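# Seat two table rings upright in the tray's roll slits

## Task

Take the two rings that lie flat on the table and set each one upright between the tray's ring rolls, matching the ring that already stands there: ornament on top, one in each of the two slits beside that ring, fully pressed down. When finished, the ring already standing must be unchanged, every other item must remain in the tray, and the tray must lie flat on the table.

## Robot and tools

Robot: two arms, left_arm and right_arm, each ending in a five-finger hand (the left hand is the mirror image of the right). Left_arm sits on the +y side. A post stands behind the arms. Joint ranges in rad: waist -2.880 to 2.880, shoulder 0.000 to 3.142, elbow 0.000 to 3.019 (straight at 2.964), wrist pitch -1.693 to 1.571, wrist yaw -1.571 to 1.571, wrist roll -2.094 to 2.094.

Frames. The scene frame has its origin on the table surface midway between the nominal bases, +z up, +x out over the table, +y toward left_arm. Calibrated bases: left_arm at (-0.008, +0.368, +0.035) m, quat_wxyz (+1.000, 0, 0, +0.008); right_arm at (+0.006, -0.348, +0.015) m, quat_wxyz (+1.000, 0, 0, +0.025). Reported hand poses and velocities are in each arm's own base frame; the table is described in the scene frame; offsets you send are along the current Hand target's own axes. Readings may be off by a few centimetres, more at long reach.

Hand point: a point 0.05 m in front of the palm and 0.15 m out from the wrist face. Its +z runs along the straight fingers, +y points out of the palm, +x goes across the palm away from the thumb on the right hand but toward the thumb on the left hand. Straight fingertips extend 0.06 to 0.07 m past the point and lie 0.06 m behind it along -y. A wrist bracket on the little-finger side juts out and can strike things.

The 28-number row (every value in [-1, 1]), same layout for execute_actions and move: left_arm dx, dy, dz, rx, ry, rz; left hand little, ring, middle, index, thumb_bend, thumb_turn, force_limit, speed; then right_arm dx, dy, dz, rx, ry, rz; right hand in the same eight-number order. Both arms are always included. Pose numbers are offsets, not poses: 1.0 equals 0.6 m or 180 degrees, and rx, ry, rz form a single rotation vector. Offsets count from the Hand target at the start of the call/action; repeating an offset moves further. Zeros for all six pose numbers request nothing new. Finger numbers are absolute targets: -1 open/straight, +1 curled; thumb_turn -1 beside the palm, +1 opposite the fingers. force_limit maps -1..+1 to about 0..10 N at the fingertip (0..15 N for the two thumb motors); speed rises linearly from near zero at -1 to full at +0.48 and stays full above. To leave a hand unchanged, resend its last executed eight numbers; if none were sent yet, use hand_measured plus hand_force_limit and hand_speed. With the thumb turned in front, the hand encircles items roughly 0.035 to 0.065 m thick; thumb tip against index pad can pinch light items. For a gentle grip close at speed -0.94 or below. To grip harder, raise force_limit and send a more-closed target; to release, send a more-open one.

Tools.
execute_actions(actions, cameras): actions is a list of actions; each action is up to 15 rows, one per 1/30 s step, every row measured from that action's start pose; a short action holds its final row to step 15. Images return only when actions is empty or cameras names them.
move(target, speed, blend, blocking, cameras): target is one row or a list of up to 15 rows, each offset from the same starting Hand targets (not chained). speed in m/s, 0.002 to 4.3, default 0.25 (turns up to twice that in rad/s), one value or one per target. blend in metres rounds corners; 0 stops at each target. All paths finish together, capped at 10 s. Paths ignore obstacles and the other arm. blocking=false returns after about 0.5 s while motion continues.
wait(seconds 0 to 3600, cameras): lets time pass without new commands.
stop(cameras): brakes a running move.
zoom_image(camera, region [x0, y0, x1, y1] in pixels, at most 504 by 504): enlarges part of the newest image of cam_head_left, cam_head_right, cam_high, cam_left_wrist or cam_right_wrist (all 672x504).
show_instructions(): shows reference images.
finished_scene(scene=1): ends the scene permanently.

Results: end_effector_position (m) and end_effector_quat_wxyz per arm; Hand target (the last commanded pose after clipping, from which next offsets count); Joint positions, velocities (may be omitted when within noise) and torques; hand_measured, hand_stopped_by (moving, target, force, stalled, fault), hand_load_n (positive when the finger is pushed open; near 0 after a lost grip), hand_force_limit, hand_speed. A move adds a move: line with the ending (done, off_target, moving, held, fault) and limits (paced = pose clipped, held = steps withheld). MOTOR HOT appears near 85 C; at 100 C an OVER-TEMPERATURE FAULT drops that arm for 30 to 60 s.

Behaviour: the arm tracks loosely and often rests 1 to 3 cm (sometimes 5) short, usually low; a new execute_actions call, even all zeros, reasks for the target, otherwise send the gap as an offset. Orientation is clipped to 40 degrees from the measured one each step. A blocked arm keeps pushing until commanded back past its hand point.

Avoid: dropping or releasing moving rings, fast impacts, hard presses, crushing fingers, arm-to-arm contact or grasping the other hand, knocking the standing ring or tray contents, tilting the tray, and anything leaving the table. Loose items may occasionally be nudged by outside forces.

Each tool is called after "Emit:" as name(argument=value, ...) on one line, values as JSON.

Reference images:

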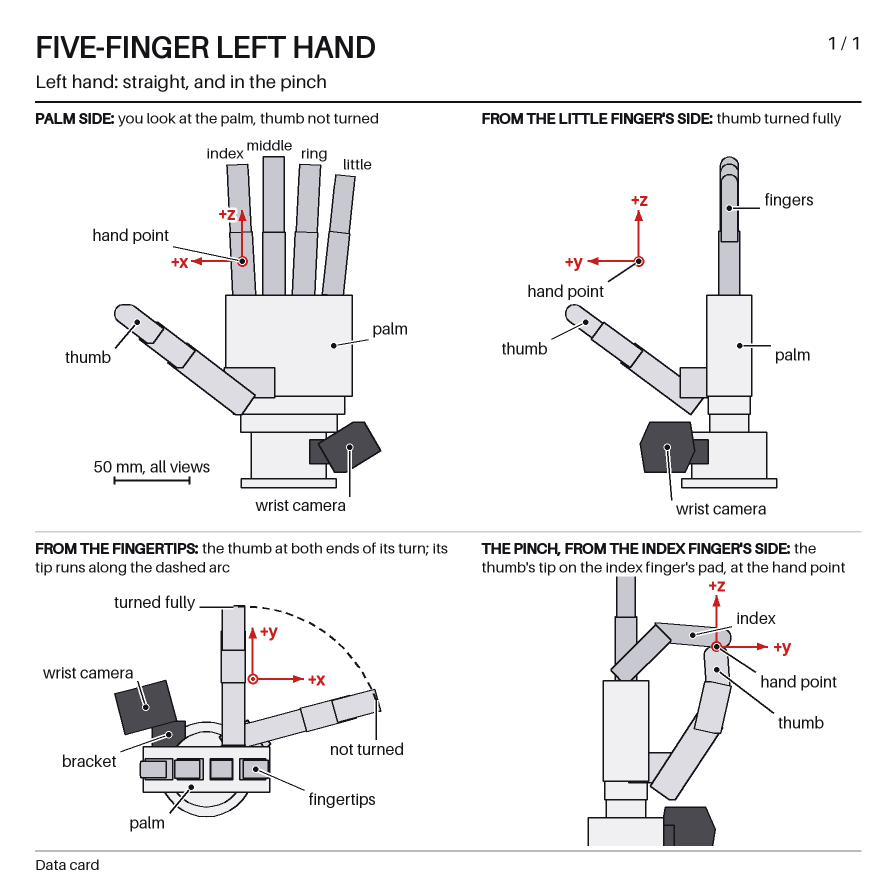

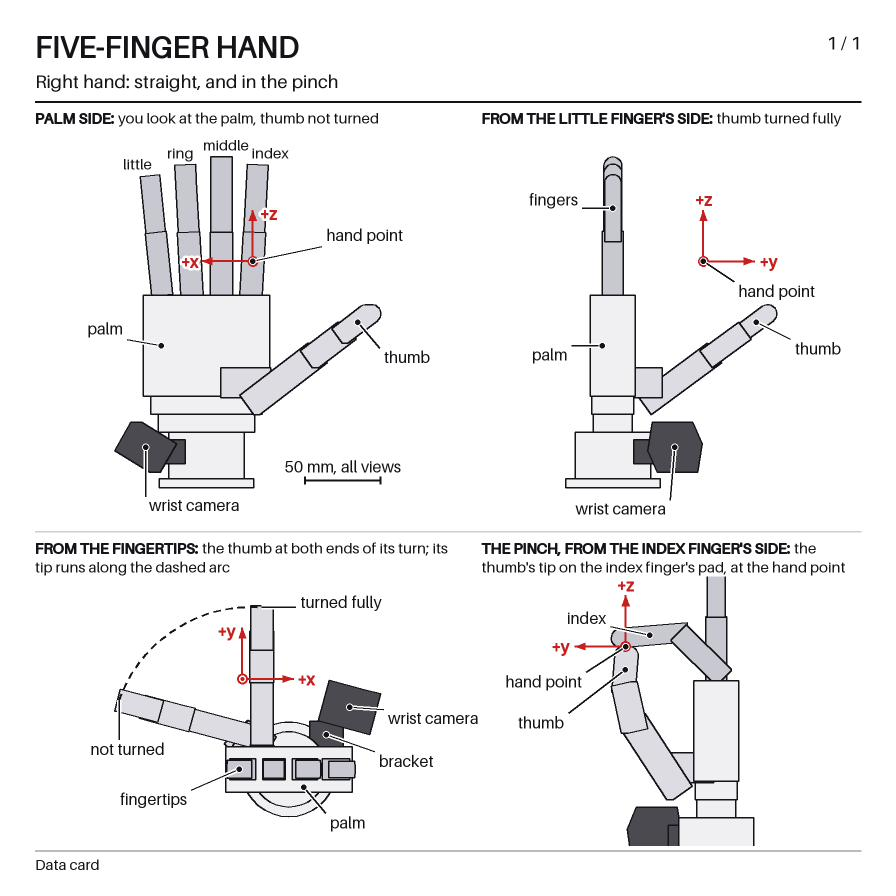

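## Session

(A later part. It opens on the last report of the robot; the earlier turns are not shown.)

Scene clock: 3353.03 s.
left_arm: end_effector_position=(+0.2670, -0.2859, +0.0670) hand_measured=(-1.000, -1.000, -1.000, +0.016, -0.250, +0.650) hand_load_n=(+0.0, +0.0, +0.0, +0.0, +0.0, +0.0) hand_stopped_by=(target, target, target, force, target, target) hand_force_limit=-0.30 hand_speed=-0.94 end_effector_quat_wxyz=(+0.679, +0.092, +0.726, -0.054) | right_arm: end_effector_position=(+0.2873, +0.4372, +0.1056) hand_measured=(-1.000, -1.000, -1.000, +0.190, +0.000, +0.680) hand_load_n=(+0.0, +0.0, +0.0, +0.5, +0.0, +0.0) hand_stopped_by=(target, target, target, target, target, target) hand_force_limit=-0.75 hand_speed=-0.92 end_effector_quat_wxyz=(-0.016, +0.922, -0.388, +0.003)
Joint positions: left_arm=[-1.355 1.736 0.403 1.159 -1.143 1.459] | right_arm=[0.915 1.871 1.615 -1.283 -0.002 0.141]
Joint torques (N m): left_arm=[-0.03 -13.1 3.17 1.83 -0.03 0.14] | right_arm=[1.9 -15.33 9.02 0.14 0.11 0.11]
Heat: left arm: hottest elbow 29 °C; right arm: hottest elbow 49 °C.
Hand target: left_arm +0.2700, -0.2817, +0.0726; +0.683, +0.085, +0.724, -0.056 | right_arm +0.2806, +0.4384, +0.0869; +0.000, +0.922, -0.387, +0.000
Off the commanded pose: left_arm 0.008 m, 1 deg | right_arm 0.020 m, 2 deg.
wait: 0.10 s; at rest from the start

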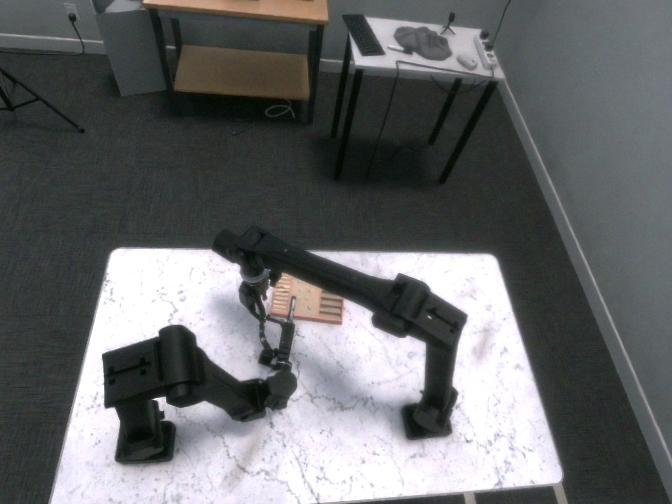

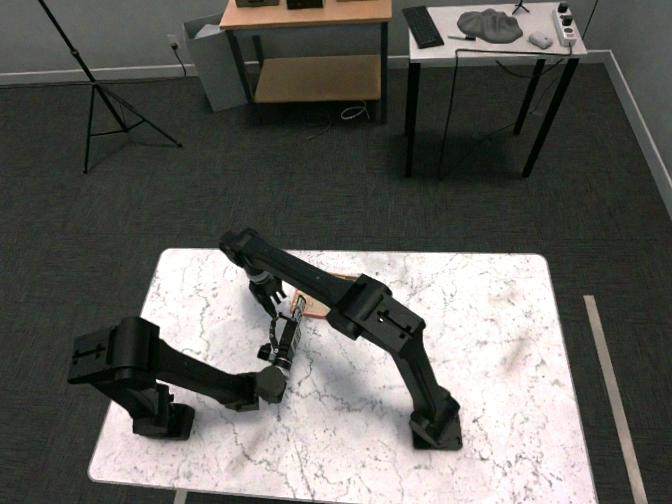

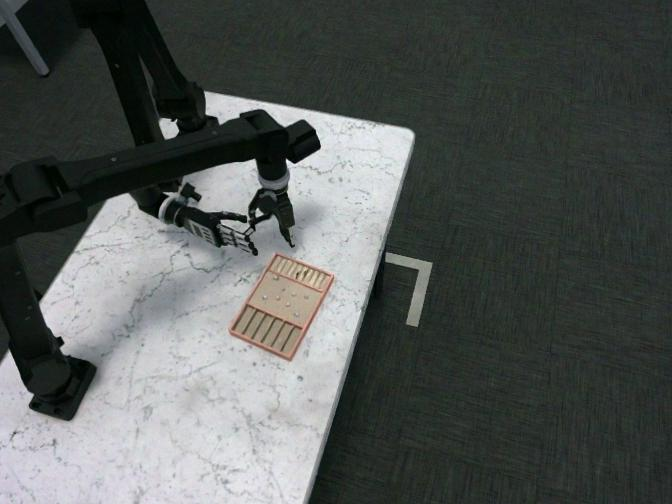

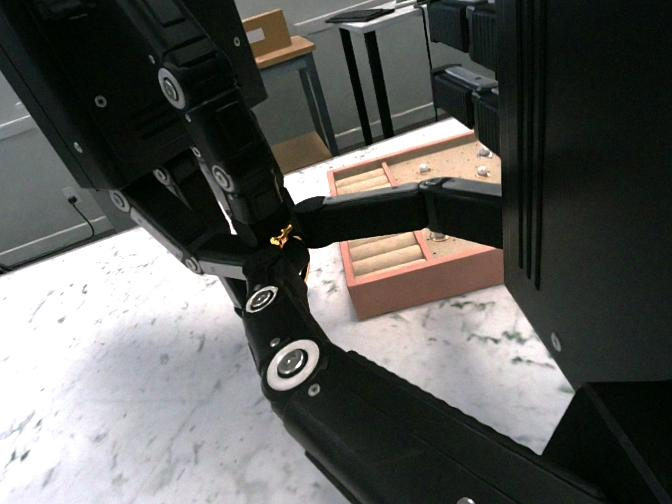

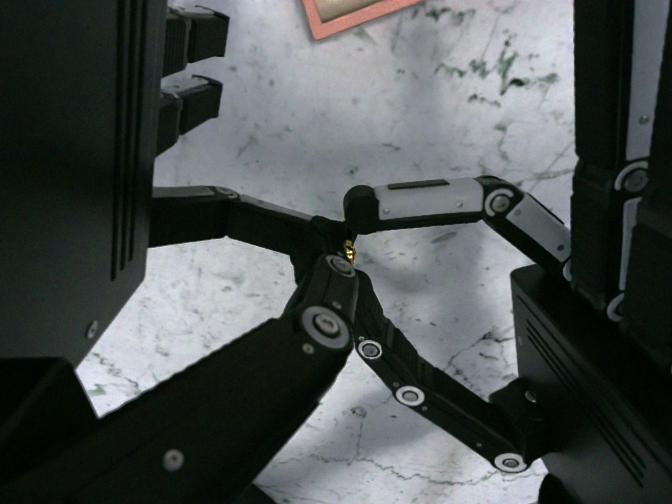

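Emit:
move(target=[0,0,0,0,0,0,-1,-1,-1,0.11,-0.25,0.65,-0.6,-0.95,0,0,0,0,0,0,-1,-1,-1,0.19,0.0,0.68,-0.75,-0.92], speed=0.02, cameras=["cam_left_wrist","cam_right_wrist"])

Emit:
zoom_image(camera="cam_left_wrist", region=[240, 200, 340, 300])

Emit:
zoom_image(camera="cam_right_wrist", region=[290, 180, 390, 280])

Scene clock: 3361.63 s.
left_arm: end_effector_position=(+0.2670, -0.2865, +0.0668) hand_measured=(-1.000, -1.000, -1.000, +0.110, -0.250, +0.650) hand_load_n=(+0.0, +0.0, +0.0, +1.0, +0.0, +0.0) hand_stopped_by=(target, target, target, target, target, target) hand_force_limit=-0.60 hand_speed=-0.95 end_effector_quat_wxyz=(+0.679, +0.094, +0.726, -0.056) | right_arm: end_effector_position=(+0.2852, +0.4391, +0.1056) hand_measured=(-1.000, -1.000, -1.000, +0.190, +0.000, +0.680) hand_load_n=(+0.0, +0.0, +0.0, +0.0, +0.0, +0.0) hand_stopped_by=(target, target, target, target, target, target) hand_force_limit=-0.75 hand_speed=-0.92 end_effector_quat_wxyz=(-0.016, +0.922, -0.388, +0.003)
Joint positions: left_arm=[-1.355 1.736 0.403 1.159 -1.14 1.459] | right_arm=[0.92 1.871 1.615 -1.282 -0.003 0.146]
Joint torques (N m): left_arm=[-0.32 -13.04 3.43 1.76 -0.1 0.08] | right_arm=[1.44 -15.5 9.06 0.16 0.16 0.05]
Heat: left arm: hottest elbow 29 °C; right arm: hottest elbow 49 °C.
Hand target: left_arm +0.2700, -0.2817, +0.0726; +0.683, +0.085, +0.724, -0.056 | right_arm +0.2806, +0.4384, +0.0869; +0.000, +0.922, -0.387, +0.000
Off the commanded pose: left_arm 0.008 m, 1 deg | right_arm 0.019 m, 2 deg.
move: done

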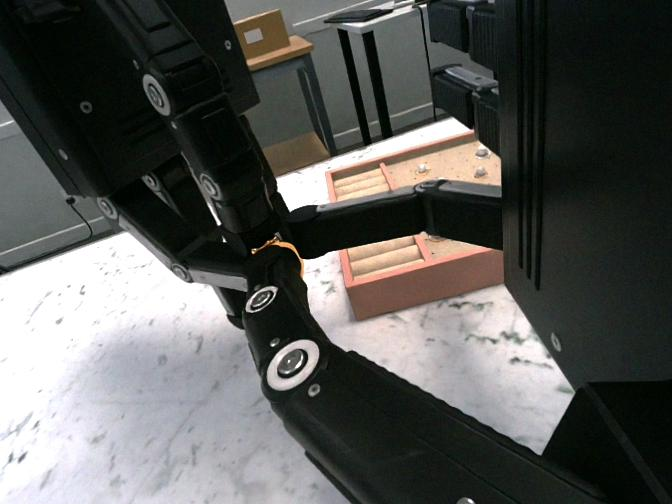

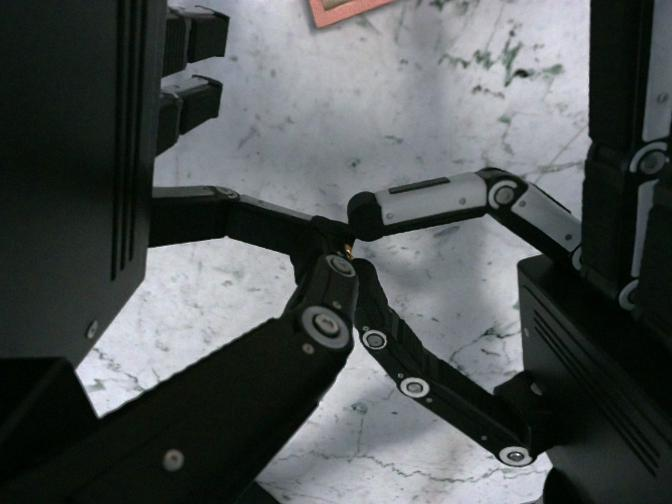

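Scaled by 5.040.

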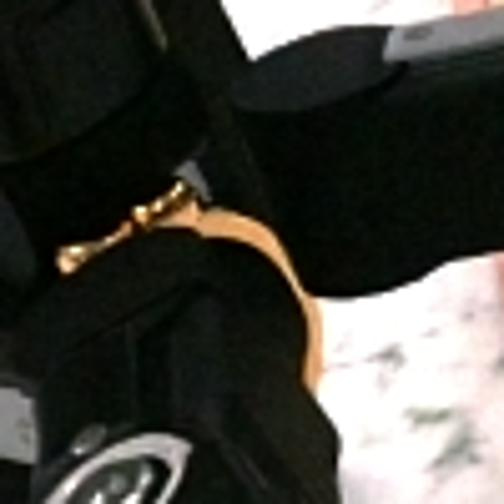

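Scaled by 5.040.

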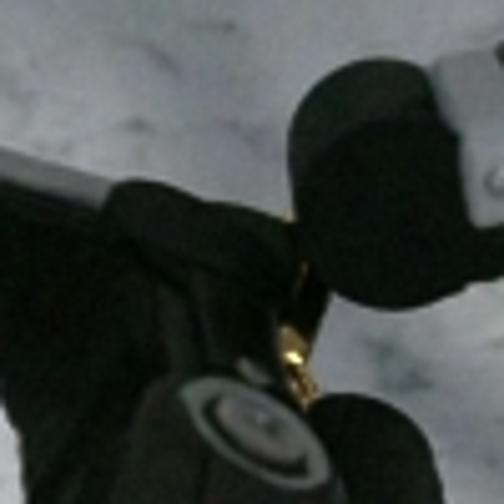

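Emit:
wait(seconds=0.1, cameras=["all"])

Scene clock: 3369.50 s.
left_arm: end_effector_position=(+0.2670, -0.2865, +0.0668) hand_measured=(-1.000, -1.000, -1.000, +0.110, -0.250, +0.650) hand_load_n=(+0.0, +0.0, +0.0, +1.5, +0.5, +0.0) hand_stopped_by=(target, target, target, target, target, target) hand_force_limit=-0.60 hand_speed=-0.95 end_effector_quat_wxyz=(+0.679, +0.094, +0.726, -0.056) | right_arm: end_effector_position=(+0.2852, +0.4391, +0.1056) hand_measured=(-1.000, -1.000, -1.000, +0.190, +0.000, +0.680) hand_load_n=(-0.5, +0.0, +0.0, +0.0, +0.0, +0.5) hand_stopped_by=(target, target, target, target, target, target) hand_force_limit=-0.75 hand_speed=-0.92 end_effector_quat_wxyz=(-0.016, +0.922, -0.388, +0.003)
Joint positions: left_arm=[-1.355 1.736 0.403 1.159 -1.14 1.459] | right_arm=[0.92 1.871 1.615 -1.282 -0.003 0.146]
Joint torques (N m): left_arm=[-0.09 -13.63 3.36 1.92 -0.16 0.1] | right_arm=[1.26 -15.33 9.03 0.08 0.13 0.05]
Heat: left arm: hottest elbow 29 °C; right arm: hottest elbow 48 °C.
Hand target: left_arm +0.2700, -0.2817, +0.0726; +0.683, +0.085, +0.724, -0.056 | right_arm +0.2806, +0.4384, +0.0869; +0.000, +0.922, -0.387, +0.000
Off the commanded pose: left_arm 0.008 m, 1 deg | right_arm 0.019 m, 2 deg.
wait: 0.10 s; at rest from the start

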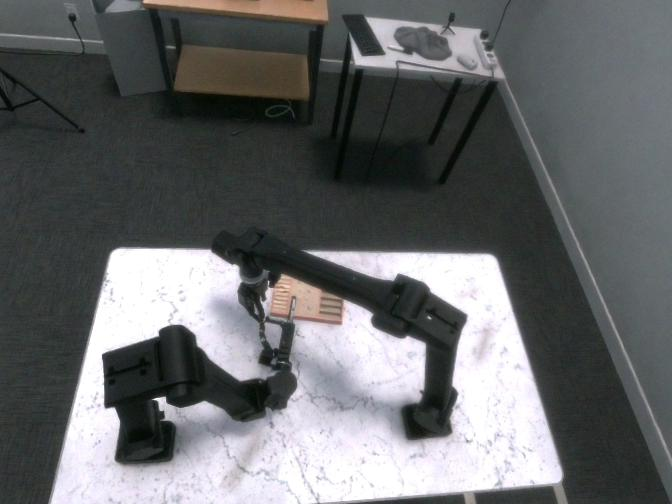

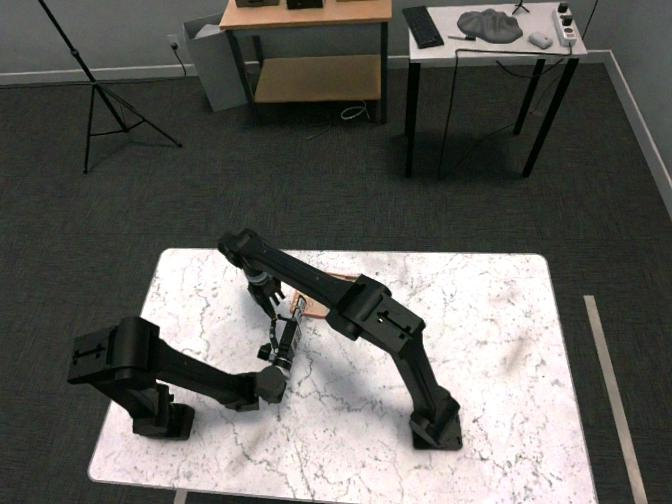

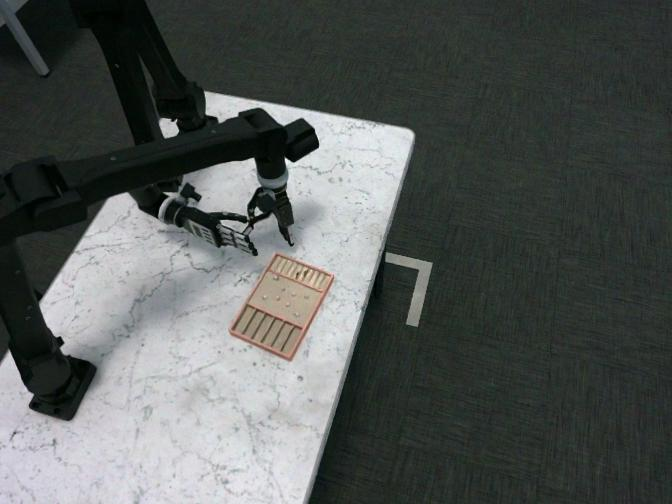

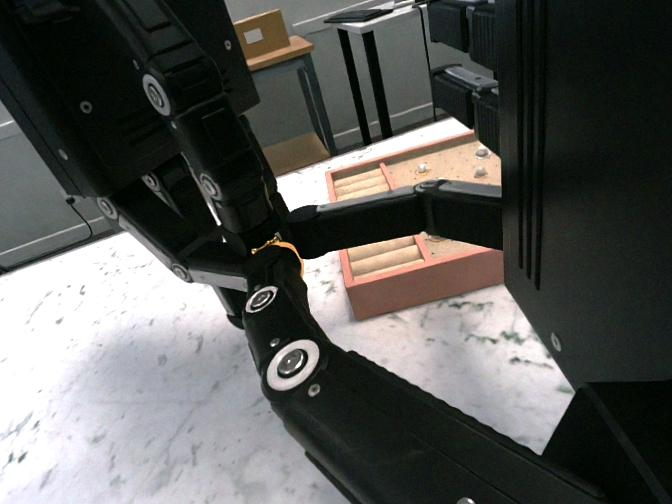

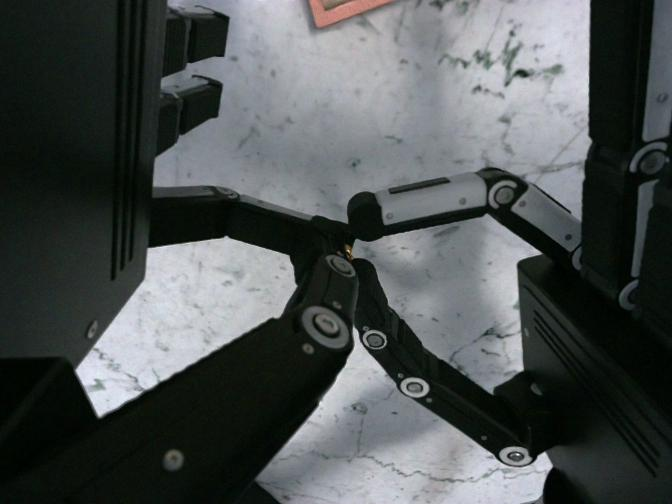

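Emit:
zoom_image(camera="cam_left_wrist", region=[200, 190, 360, 310])

Emit:
zoom_image(camera="cam_right_wrist", region=[290, 180, 410, 300])

Scaled by 3.150.

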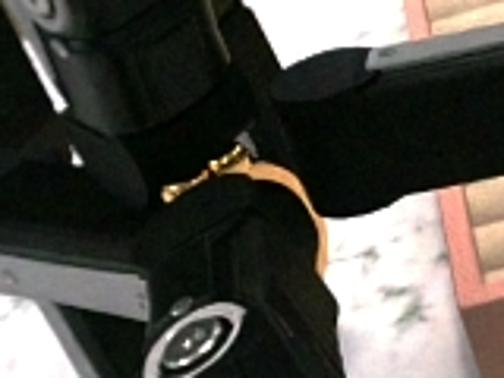

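Scaled by 4.200.

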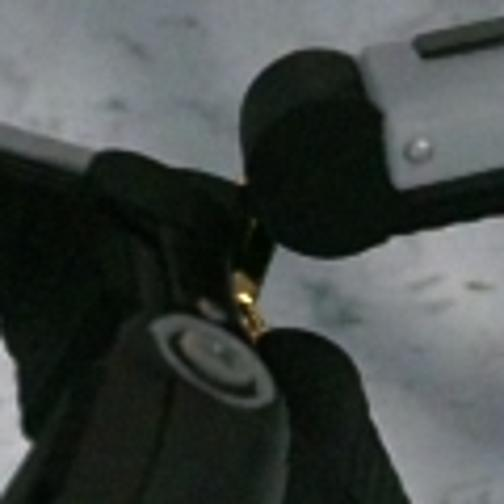

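Emit:
move(target=[[0,0,0,0,0,0,-1,-1,-1,0.11,-0.25,0.65,-0.6,-0.95,0,0.01,0,0,0,0,-1,-1,-1,0.19,0.0,0.68,-0.75,-0.92]], speed=0.015, cameras=["cam_left_wrist","cam_right_wrist"])

Emit:
zoom_image(camera="cam_left_wrist", region=[220, 200, 340, 320])

Emit:
zoom_image(camera="cam_right_wrist", region=[310, 200, 390, 280])

Scene clock: 3409.13 s.
left_arm: end_effector_position=(+0.2670, -0.2869, +0.0668) hand_measured=(-1.000, -1.000, -1.000, +0.110, -0.250, +0.650) hand_load_n=(+0.0, +0.0, +0.0, +0.5, +0.0, +0.5) hand_stopped_by=(target, target, target, target, target, target) hand_force_limit=-0.60 hand_speed=-0.95 end_effector_quat_wxyz=(+0.679, +0.094, +0.726, -0.056) | right_arm: end_effector_position=(+0.2825, +0.4361, +0.0991) hand_measured=(-1.000, -1.000, -1.000, +0.190, +0.000, +0.680) hand_load_n=(+0.0, +0.0, +0.0, +0.0, -0.5, +1.0) hand_stopped_by=(target, target, target, target, target, target) hand_force_limit=-0.75 hand_speed=-0.92 end_effector_quat_wxyz=(-0.012, +0.921, -0.389, +0.002)
Joint positions: left_arm=[-1.355 1.736 0.403 1.159 -1.138 1.459] | right_arm=[0.92 1.871 1.597 -1.271 -0.003 0.149]
Joint torques (N m): left_arm=[-0.38 -13.68 3.37 2.02 -0.24 0.09] | right_arm=[1.38 -16.67 8.66 0.03 0.18 0.06]
Heat: left arm: hottest elbow 29 °C; right arm: hottest elbow 46 °C.
Hand target: left_arm +0.2700, -0.2816, +0.0726; +0.683, +0.085, +0.724, -0.056 | right_arm +0.2762, +0.4343, +0.0870; +0.000, +0.922, -0.387, +0.000
Off the commanded pose: left_arm 0.008 m, 1 deg | right_arm 0.014 m, 1 deg.
move: off_target (right_arm)

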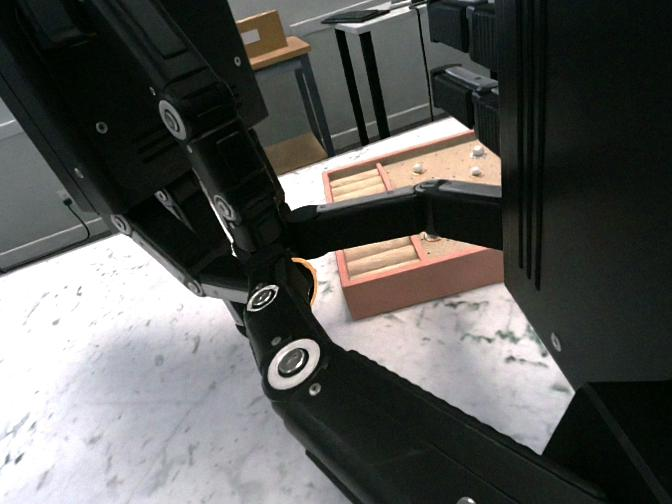

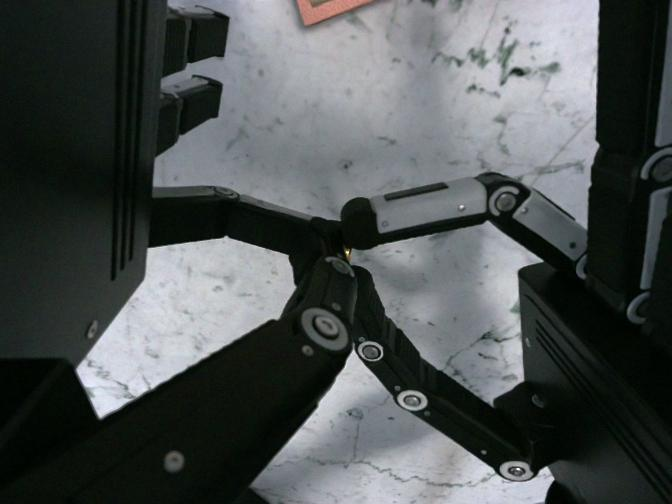

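Scaled by 4.200.

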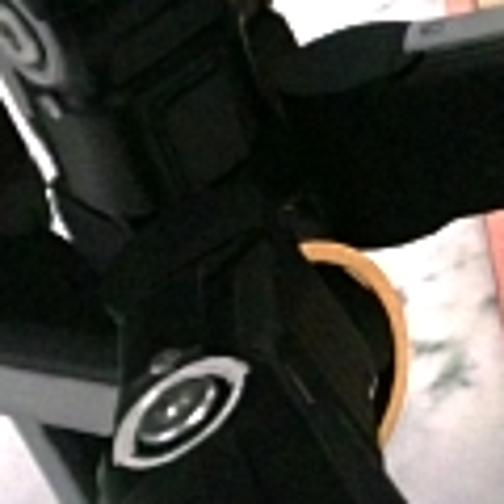

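Scaled by 6.300.

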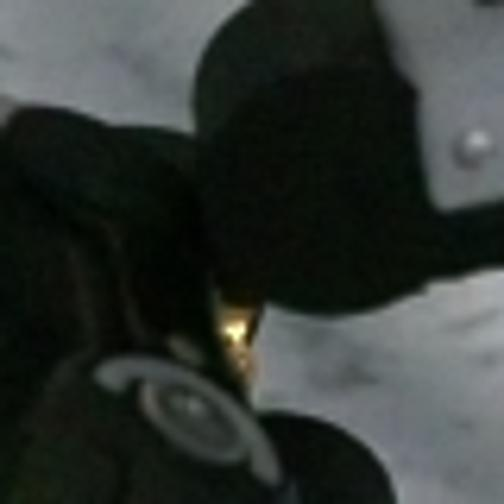

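Emit:
move(target=[[0,0,0,0,0,0,-1,-1,-1,0.11,-0.25,0.65,-0.6,-0.95,0,0.0083,-0.025,0,0,0,-1,-1,-1,0.19,0.0,0.68,-0.75,-0.92]], speed=0.015, cameras=["cam_left_wrist","cam_right_wrist"])

Emit:
zoom_image(camera="cam_left_wrist", region=[220, 200, 340, 320])

Emit:
zoom_image(camera="cam_right_wrist", region=[310, 200, 390, 280])

Scene clock: 3437.60 s.
left_arm: end_effector_position=(+0.2671, -0.2872, +0.0670) hand_measured=(-1.000, -1.000, -1.000, +0.110, -0.250, +0.650) hand_load_n=(+0.0, +0.0, +0.0, +0.5, +0.0, +0.0) hand_stopped_by=(target, target, target, target, target, target) hand_force_limit=-0.60 hand_speed=-0.95 end_effector_quat_wxyz=(+0.679, +0.094, +0.726, -0.057) | right_arm: end_effector_position=(+0.2810, +0.4343, +0.0998) hand_measured=(-1.000, -1.000, -1.000, +0.190, +0.000, +0.680) hand_load_n=(+0.0, +0.0, +0.0, +0.5, -1.5, +1.0) hand_stopped_by=(target, target, target, target, target, target) hand_force_limit=-0.75 hand_speed=-0.92 end_effector_quat_wxyz=(-0.008, +0.921, -0.390, +0.001)
Joint positions: left_arm=[-1.355 1.736 0.403 1.162 -1.137 1.459] | right_arm=[0.92 1.871 1.597 -1.28 -0.003 0.15]
Joint torques (N m): left_arm=[0.15 -13.92 3.14 1.89 -0.32 0.08] | right_arm=[1.67 -18.14 9.29 -0.54 0.14 0.05]
Heat: left arm: hottest elbow 28 °C; right arm: hottest elbow 48 °C.
Hand target: left_arm +0.2700, -0.2816, +0.0726; +0.683, +0.085, +0.724, -0.056 | right_arm +0.2728, +0.4308, +0.1021; +0.000, +0.922, -0.386, +0.000
Off the commanded pose: left_arm 0.008 m, 1 deg | right_arm 0.009 m, 1 deg.
move: done

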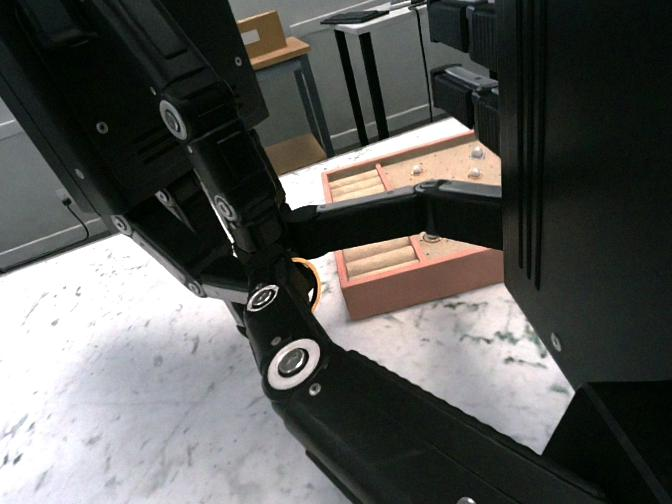

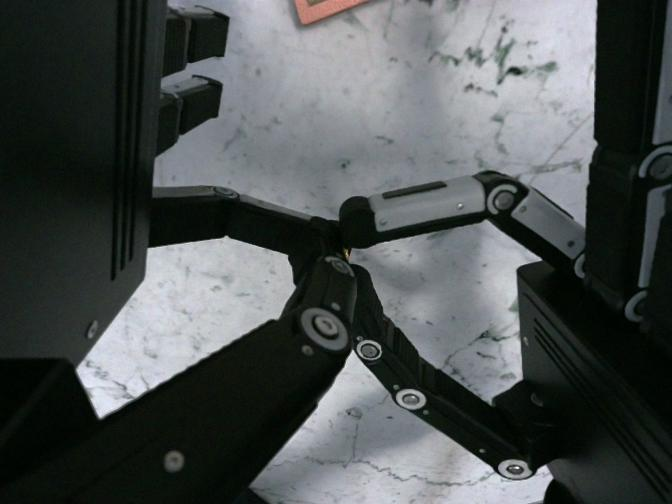

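Scaled by 4.200.

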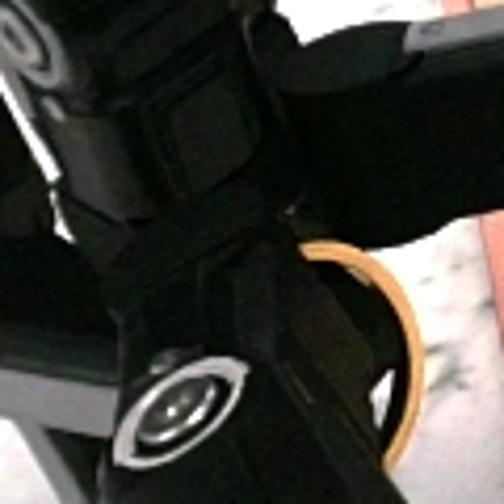

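Scaled by 6.300.

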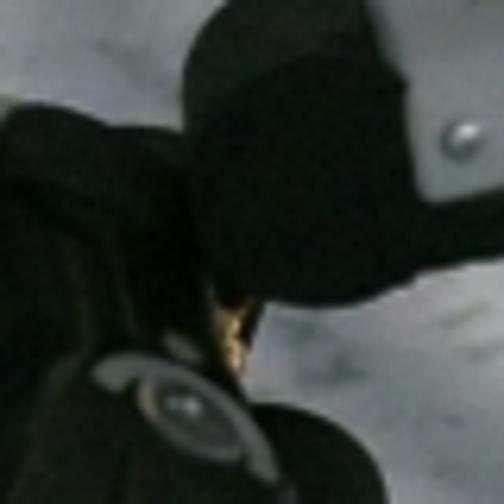

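Emit:
zoom_image(camera="cam_left_wrist", region=[275, 245, 335, 325])

Emit:
zoom_image(camera="cam_right_wrist", region=[325, 225, 375, 275])

Scaled by 6.300.

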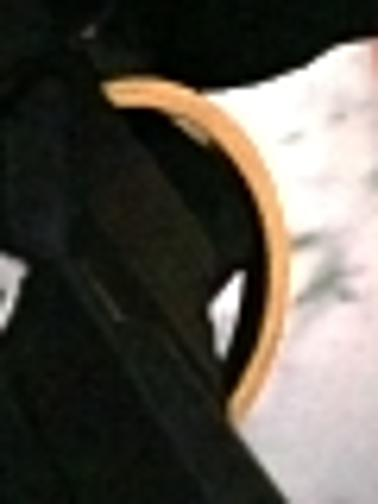

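Scaled by 10.080.

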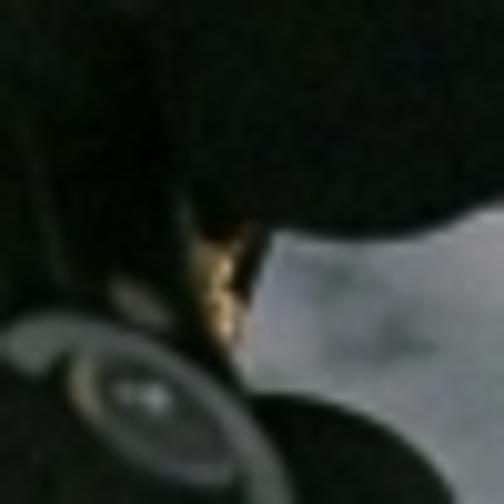

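Emit:
execute_actions(actions=[[[0,0,0,0,0,0,-1,-1,-1,0.11,-0.25,0.65,-0.6,-0.95,0,0,0,0,0,0,-1,-1,-1,0.19,0.05,0.68,-0.6,-0.95]]], cameras=["cam_left_wrist","cam_right_wrist"])

Emit:
zoom_image(camera="cam_left_wrist", region=[275, 245, 335, 325])

Emit:
zoom_image(camera="cam_right_wrist", region=[310, 200, 390, 280])

Scene clock: 3460.73 s.
left_arm: end_effector_position=(+0.2671, -0.2872, +0.0670) hand_measured=(-1.000, -1.000, -1.000, +0.110, -0.250, +0.650) hand_load_n=(+0.0, +0.0, +0.0, +1.5, +0.0, +0.0) hand_stopped_by=(target, target, target, target, target, target) hand_force_limit=-0.60 hand_speed=-0.95 end_effector_quat_wxyz=(+0.679, +0.094, +0.726, -0.057) | right_arm: end_effector_position=(+0.2804, +0.4339, +0.0999) hand_measured=(-1.000, -1.000, -1.000, +0.190, +0.050, +0.680) hand_load_n=(+0.0, +0.0, +0.0, +0.5, +0.0, +1.0) hand_stopped_by=(target, target, target, target, target, target) hand_force_limit=-0.60 hand_speed=-0.95 end_effector_quat_wxyz=(-0.007, +0.921, -0.390, +0.000)
Joint positions: left_arm=[-1.355 1.736 0.403 1.162 -1.137 1.459] | right_arm=[0.92 1.871 1.597 -1.283 -0.003 0.15]
Joint torques (N m): left_arm=[0.38 -13.1 3.34 1.88 -0.22 0.11] | right_arm=[1.2 -18.78 9.21 -0.64 0.14 0.03]
Heat: left arm: hottest elbow 28 °C; right arm: hottest elbow 48 °C.
Hand target: left_arm +0.2700, -0.2816, +0.0726; +0.683, +0.085, +0.724, -0.056 | right_arm +0.2727, +0.4308, +0.1020; +0.000, +0.922, -0.386, +0.000
Off the commanded pose: left_arm 0.008 m, 1 deg | right_arm 0.009 m, 1 deg.

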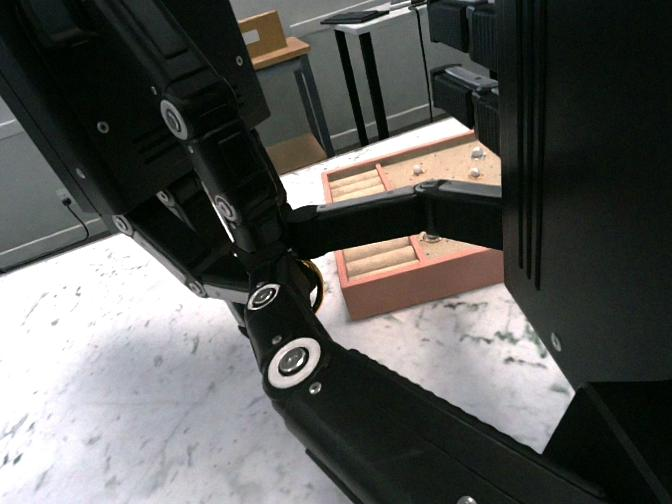

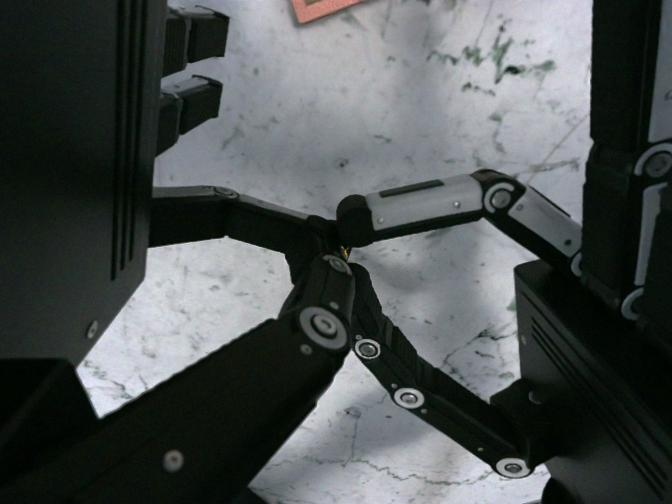

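Scaled by 6.300.

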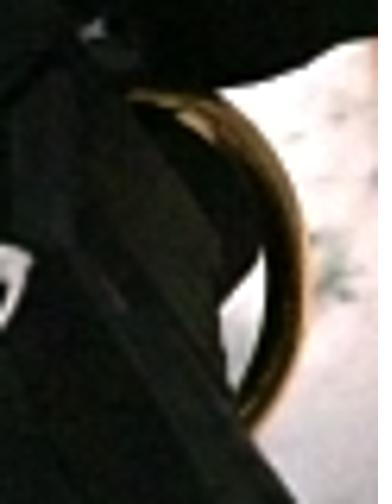

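Scaled by 6.300.

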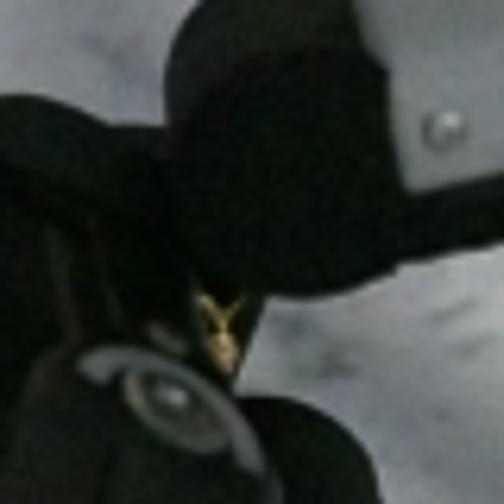

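Emit:
execute_actions(actions=[[[0,0,0,0,0,0,-1,-1,-1,0.11,-0.25,0.65,-0.6,-0.95,0,0,0,0,0,0,-1,-1,-1,0.19,0.10,0.68,-0.6,-0.95]]], cameras=["cam_left_wrist","cam_right_wrist"])

Emit:
zoom_image(camera="cam_left_wrist", region=[265, 235, 345, 325])

Emit:
zoom_image(camera="cam_right_wrist", region=[310, 200, 390, 280])

Scene clock: 3463.83 s.
left_arm: end_effector_position=(+0.2671, -0.2872, +0.0670) hand_measured=(-1.000, -1.000, -1.000, +0.110, -0.250, +0.650) hand_load_n=(+0.0, +0.0, +0.0, +1.0, +0.0, -0.5) hand_stopped_by=(target, target, target, target, target, target) hand_force_limit=-0.60 hand_speed=-0.95 end_effector_quat_wxyz=(+0.679, +0.094, +0.726, -0.057) | right_arm: end_effector_position=(+0.2803, +0.4337, +0.0999) hand_measured=(-1.000, -1.000, -1.000, +0.190, +0.100, +0.680) hand_load_n=(+0.0, +0.0, +0.0, +0.5, +0.5, +1.0) hand_stopped_by=(target, target, target, target, target, target) hand_force_limit=-0.60 hand_speed=-0.95 end_effector_quat_wxyz=(-0.007, +0.921, -0.390, +0.000)
Joint positions: left_arm=[-1.355 1.736 0.403 1.162 -1.137 1.459] | right_arm=[0.92 1.871 1.597 -1.284 -0.003 0.15]
Joint torques (N m): left_arm=[0.03 -13.33 3.22 1.69 -0.26 0.08] | right_arm=[0.91 -18.26 9.17 -0.47 0.16 0.06]
Heat: left arm: hottest elbow 28 °C; right arm: hottest elbow 48 °C.
Hand target: left_arm +0.2700, -0.2816, +0.0726; +0.683, +0.085, +0.724, -0.056 | right_arm +0.2727, +0.4308, +0.1020; +0.000, +0.922, -0.386, +0.000
Off the commanded pose: left_arm 0.008 m, 1 deg | right_arm 0.008 m, 1 deg.

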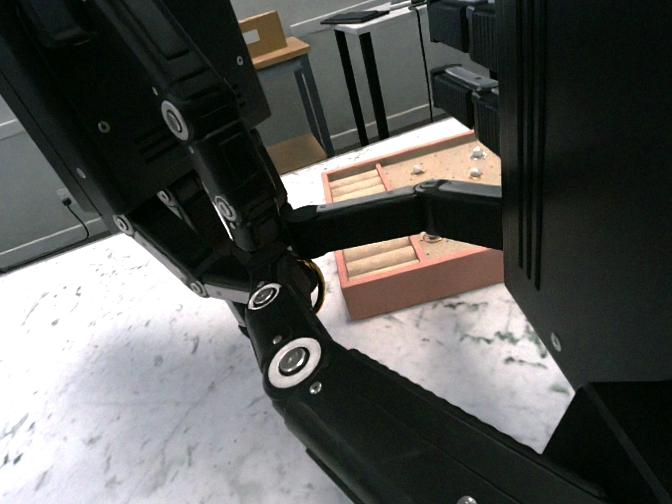

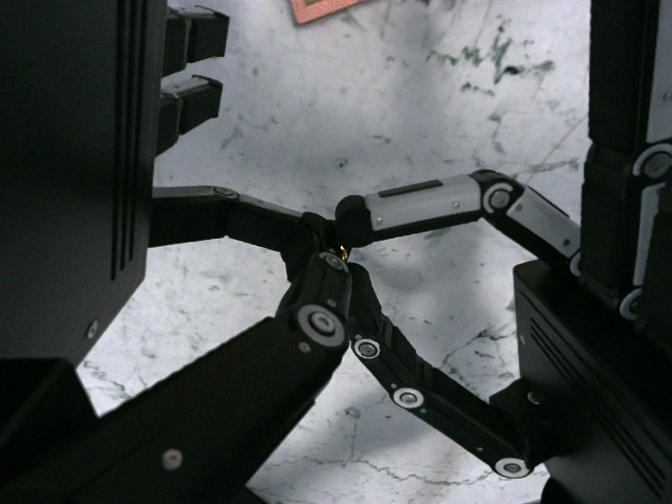

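Scaled by 5.600.

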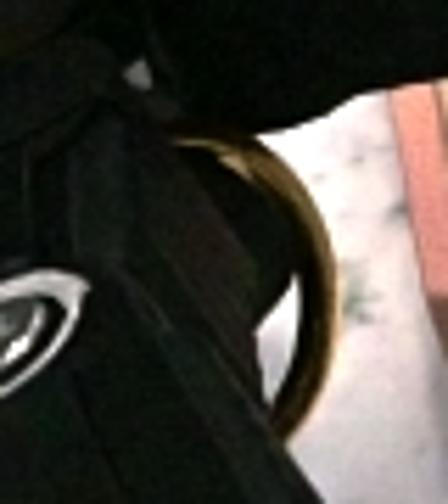

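Scaled by 6.300.

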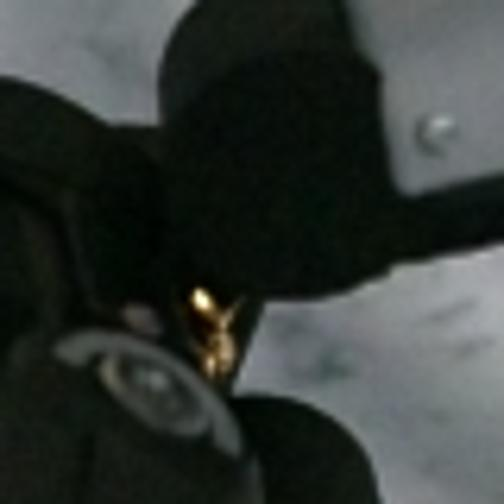

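Emit:
move(target=[[0,0,0,0,0,0,-1,-1,-1,0.11,-0.25,0.65,-0.6,-0.95,0,0.01,-0.006,0,0,0,-1,-1,-1,0.19,0.10,0.68,-0.6,-0.95]], speed=0.015, cameras=["cam_left_wrist","cam_right_wrist"])

Emit:
zoom_image(camera="cam_left_wrist", region=[265, 235, 345, 325])

Emit:
zoom_image(camera="cam_right_wrist", region=[310, 200, 390, 280])

Scene clock: 3467.23 s.
left_arm: end_effector_position=(+0.2672, -0.2879, +0.0691) hand_measured=(-1.000, -1.000, -1.000, +0.110, -0.250, +0.650) hand_load_n=(+0.0, +0.0, +0.0, +0.0, -2.0, -0.5) hand_stopped_by=(target, target, target, target, target, target) hand_force_limit=-0.60 hand_speed=-0.95 end_effector_quat_wxyz=(+0.680, +0.091, +0.725, -0.061) | right_arm: end_effector_position=(+0.2793, +0.4322, +0.1036) hand_measured=(-1.000, -1.000, -1.000, +0.190, +0.100, +0.680) hand_load_n=(+0.0, +0.0, +0.0, +2.0, +0.0, +0.0) hand_stopped_by=(target, target, target, target, target, target) hand_force_limit=-0.60 hand_speed=-0.95 end_effector_quat_wxyz=(-0.009, +0.920, -0.392, +0.002)
Joint positions: left_arm=[-1.355 1.73 0.403 1.165 -1.136 1.459] | right_arm=[0.92 1.86 1.591 -1.284 -0.001 0.154]
Joint torques (N m): left_arm=[-0.15 -12.51 3.25 1.74 -0.27 0.11] | right_arm=[1.26 -18.55 8.51 -0.7 0.06 0.04]
Heat: left arm: hottest elbow 28 °C; right arm: hottest elbow 48 °C.
Hand target: left_arm +0.2700, -0.2816, +0.0726; +0.683, +0.085, +0.724, -0.056 | right_arm +0.2684, +0.4265, +0.1056; +0.000, +0.922, -0.387, +0.000
Off the commanded pose: left_arm 0.008 m, 1 deg | right_arm 0.012 m, 1 deg.
move: off_target (right_arm)

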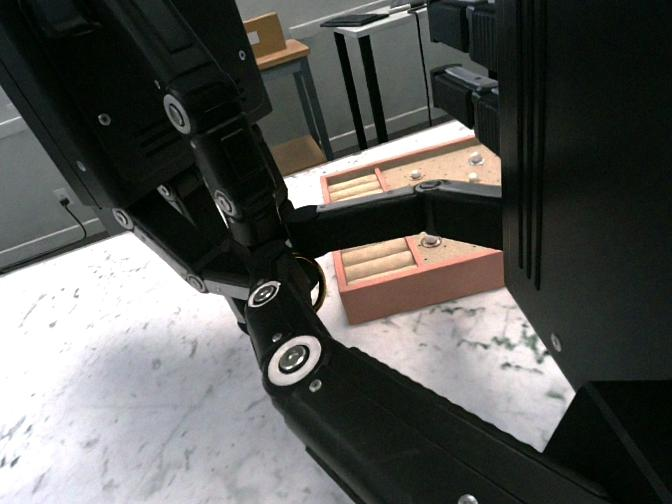

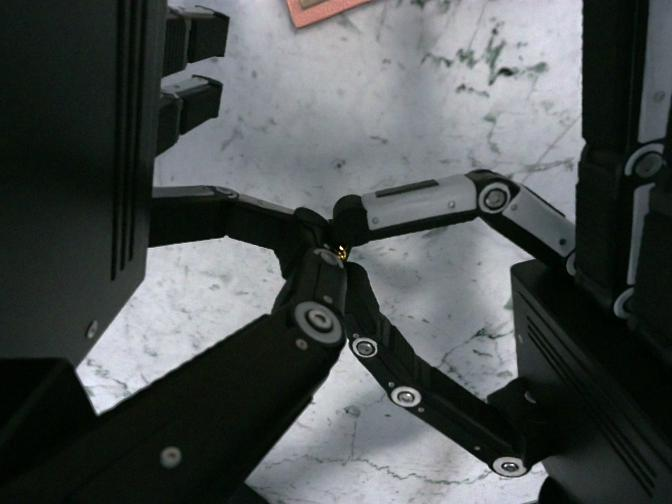

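Scaled by 5.600.

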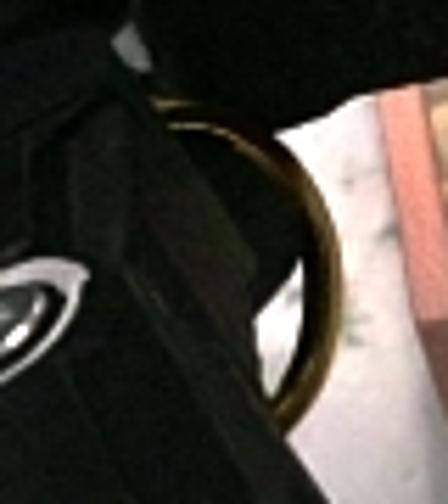

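Scaled by 6.300.

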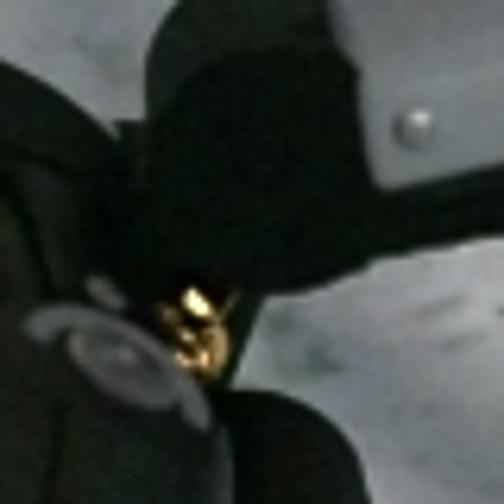

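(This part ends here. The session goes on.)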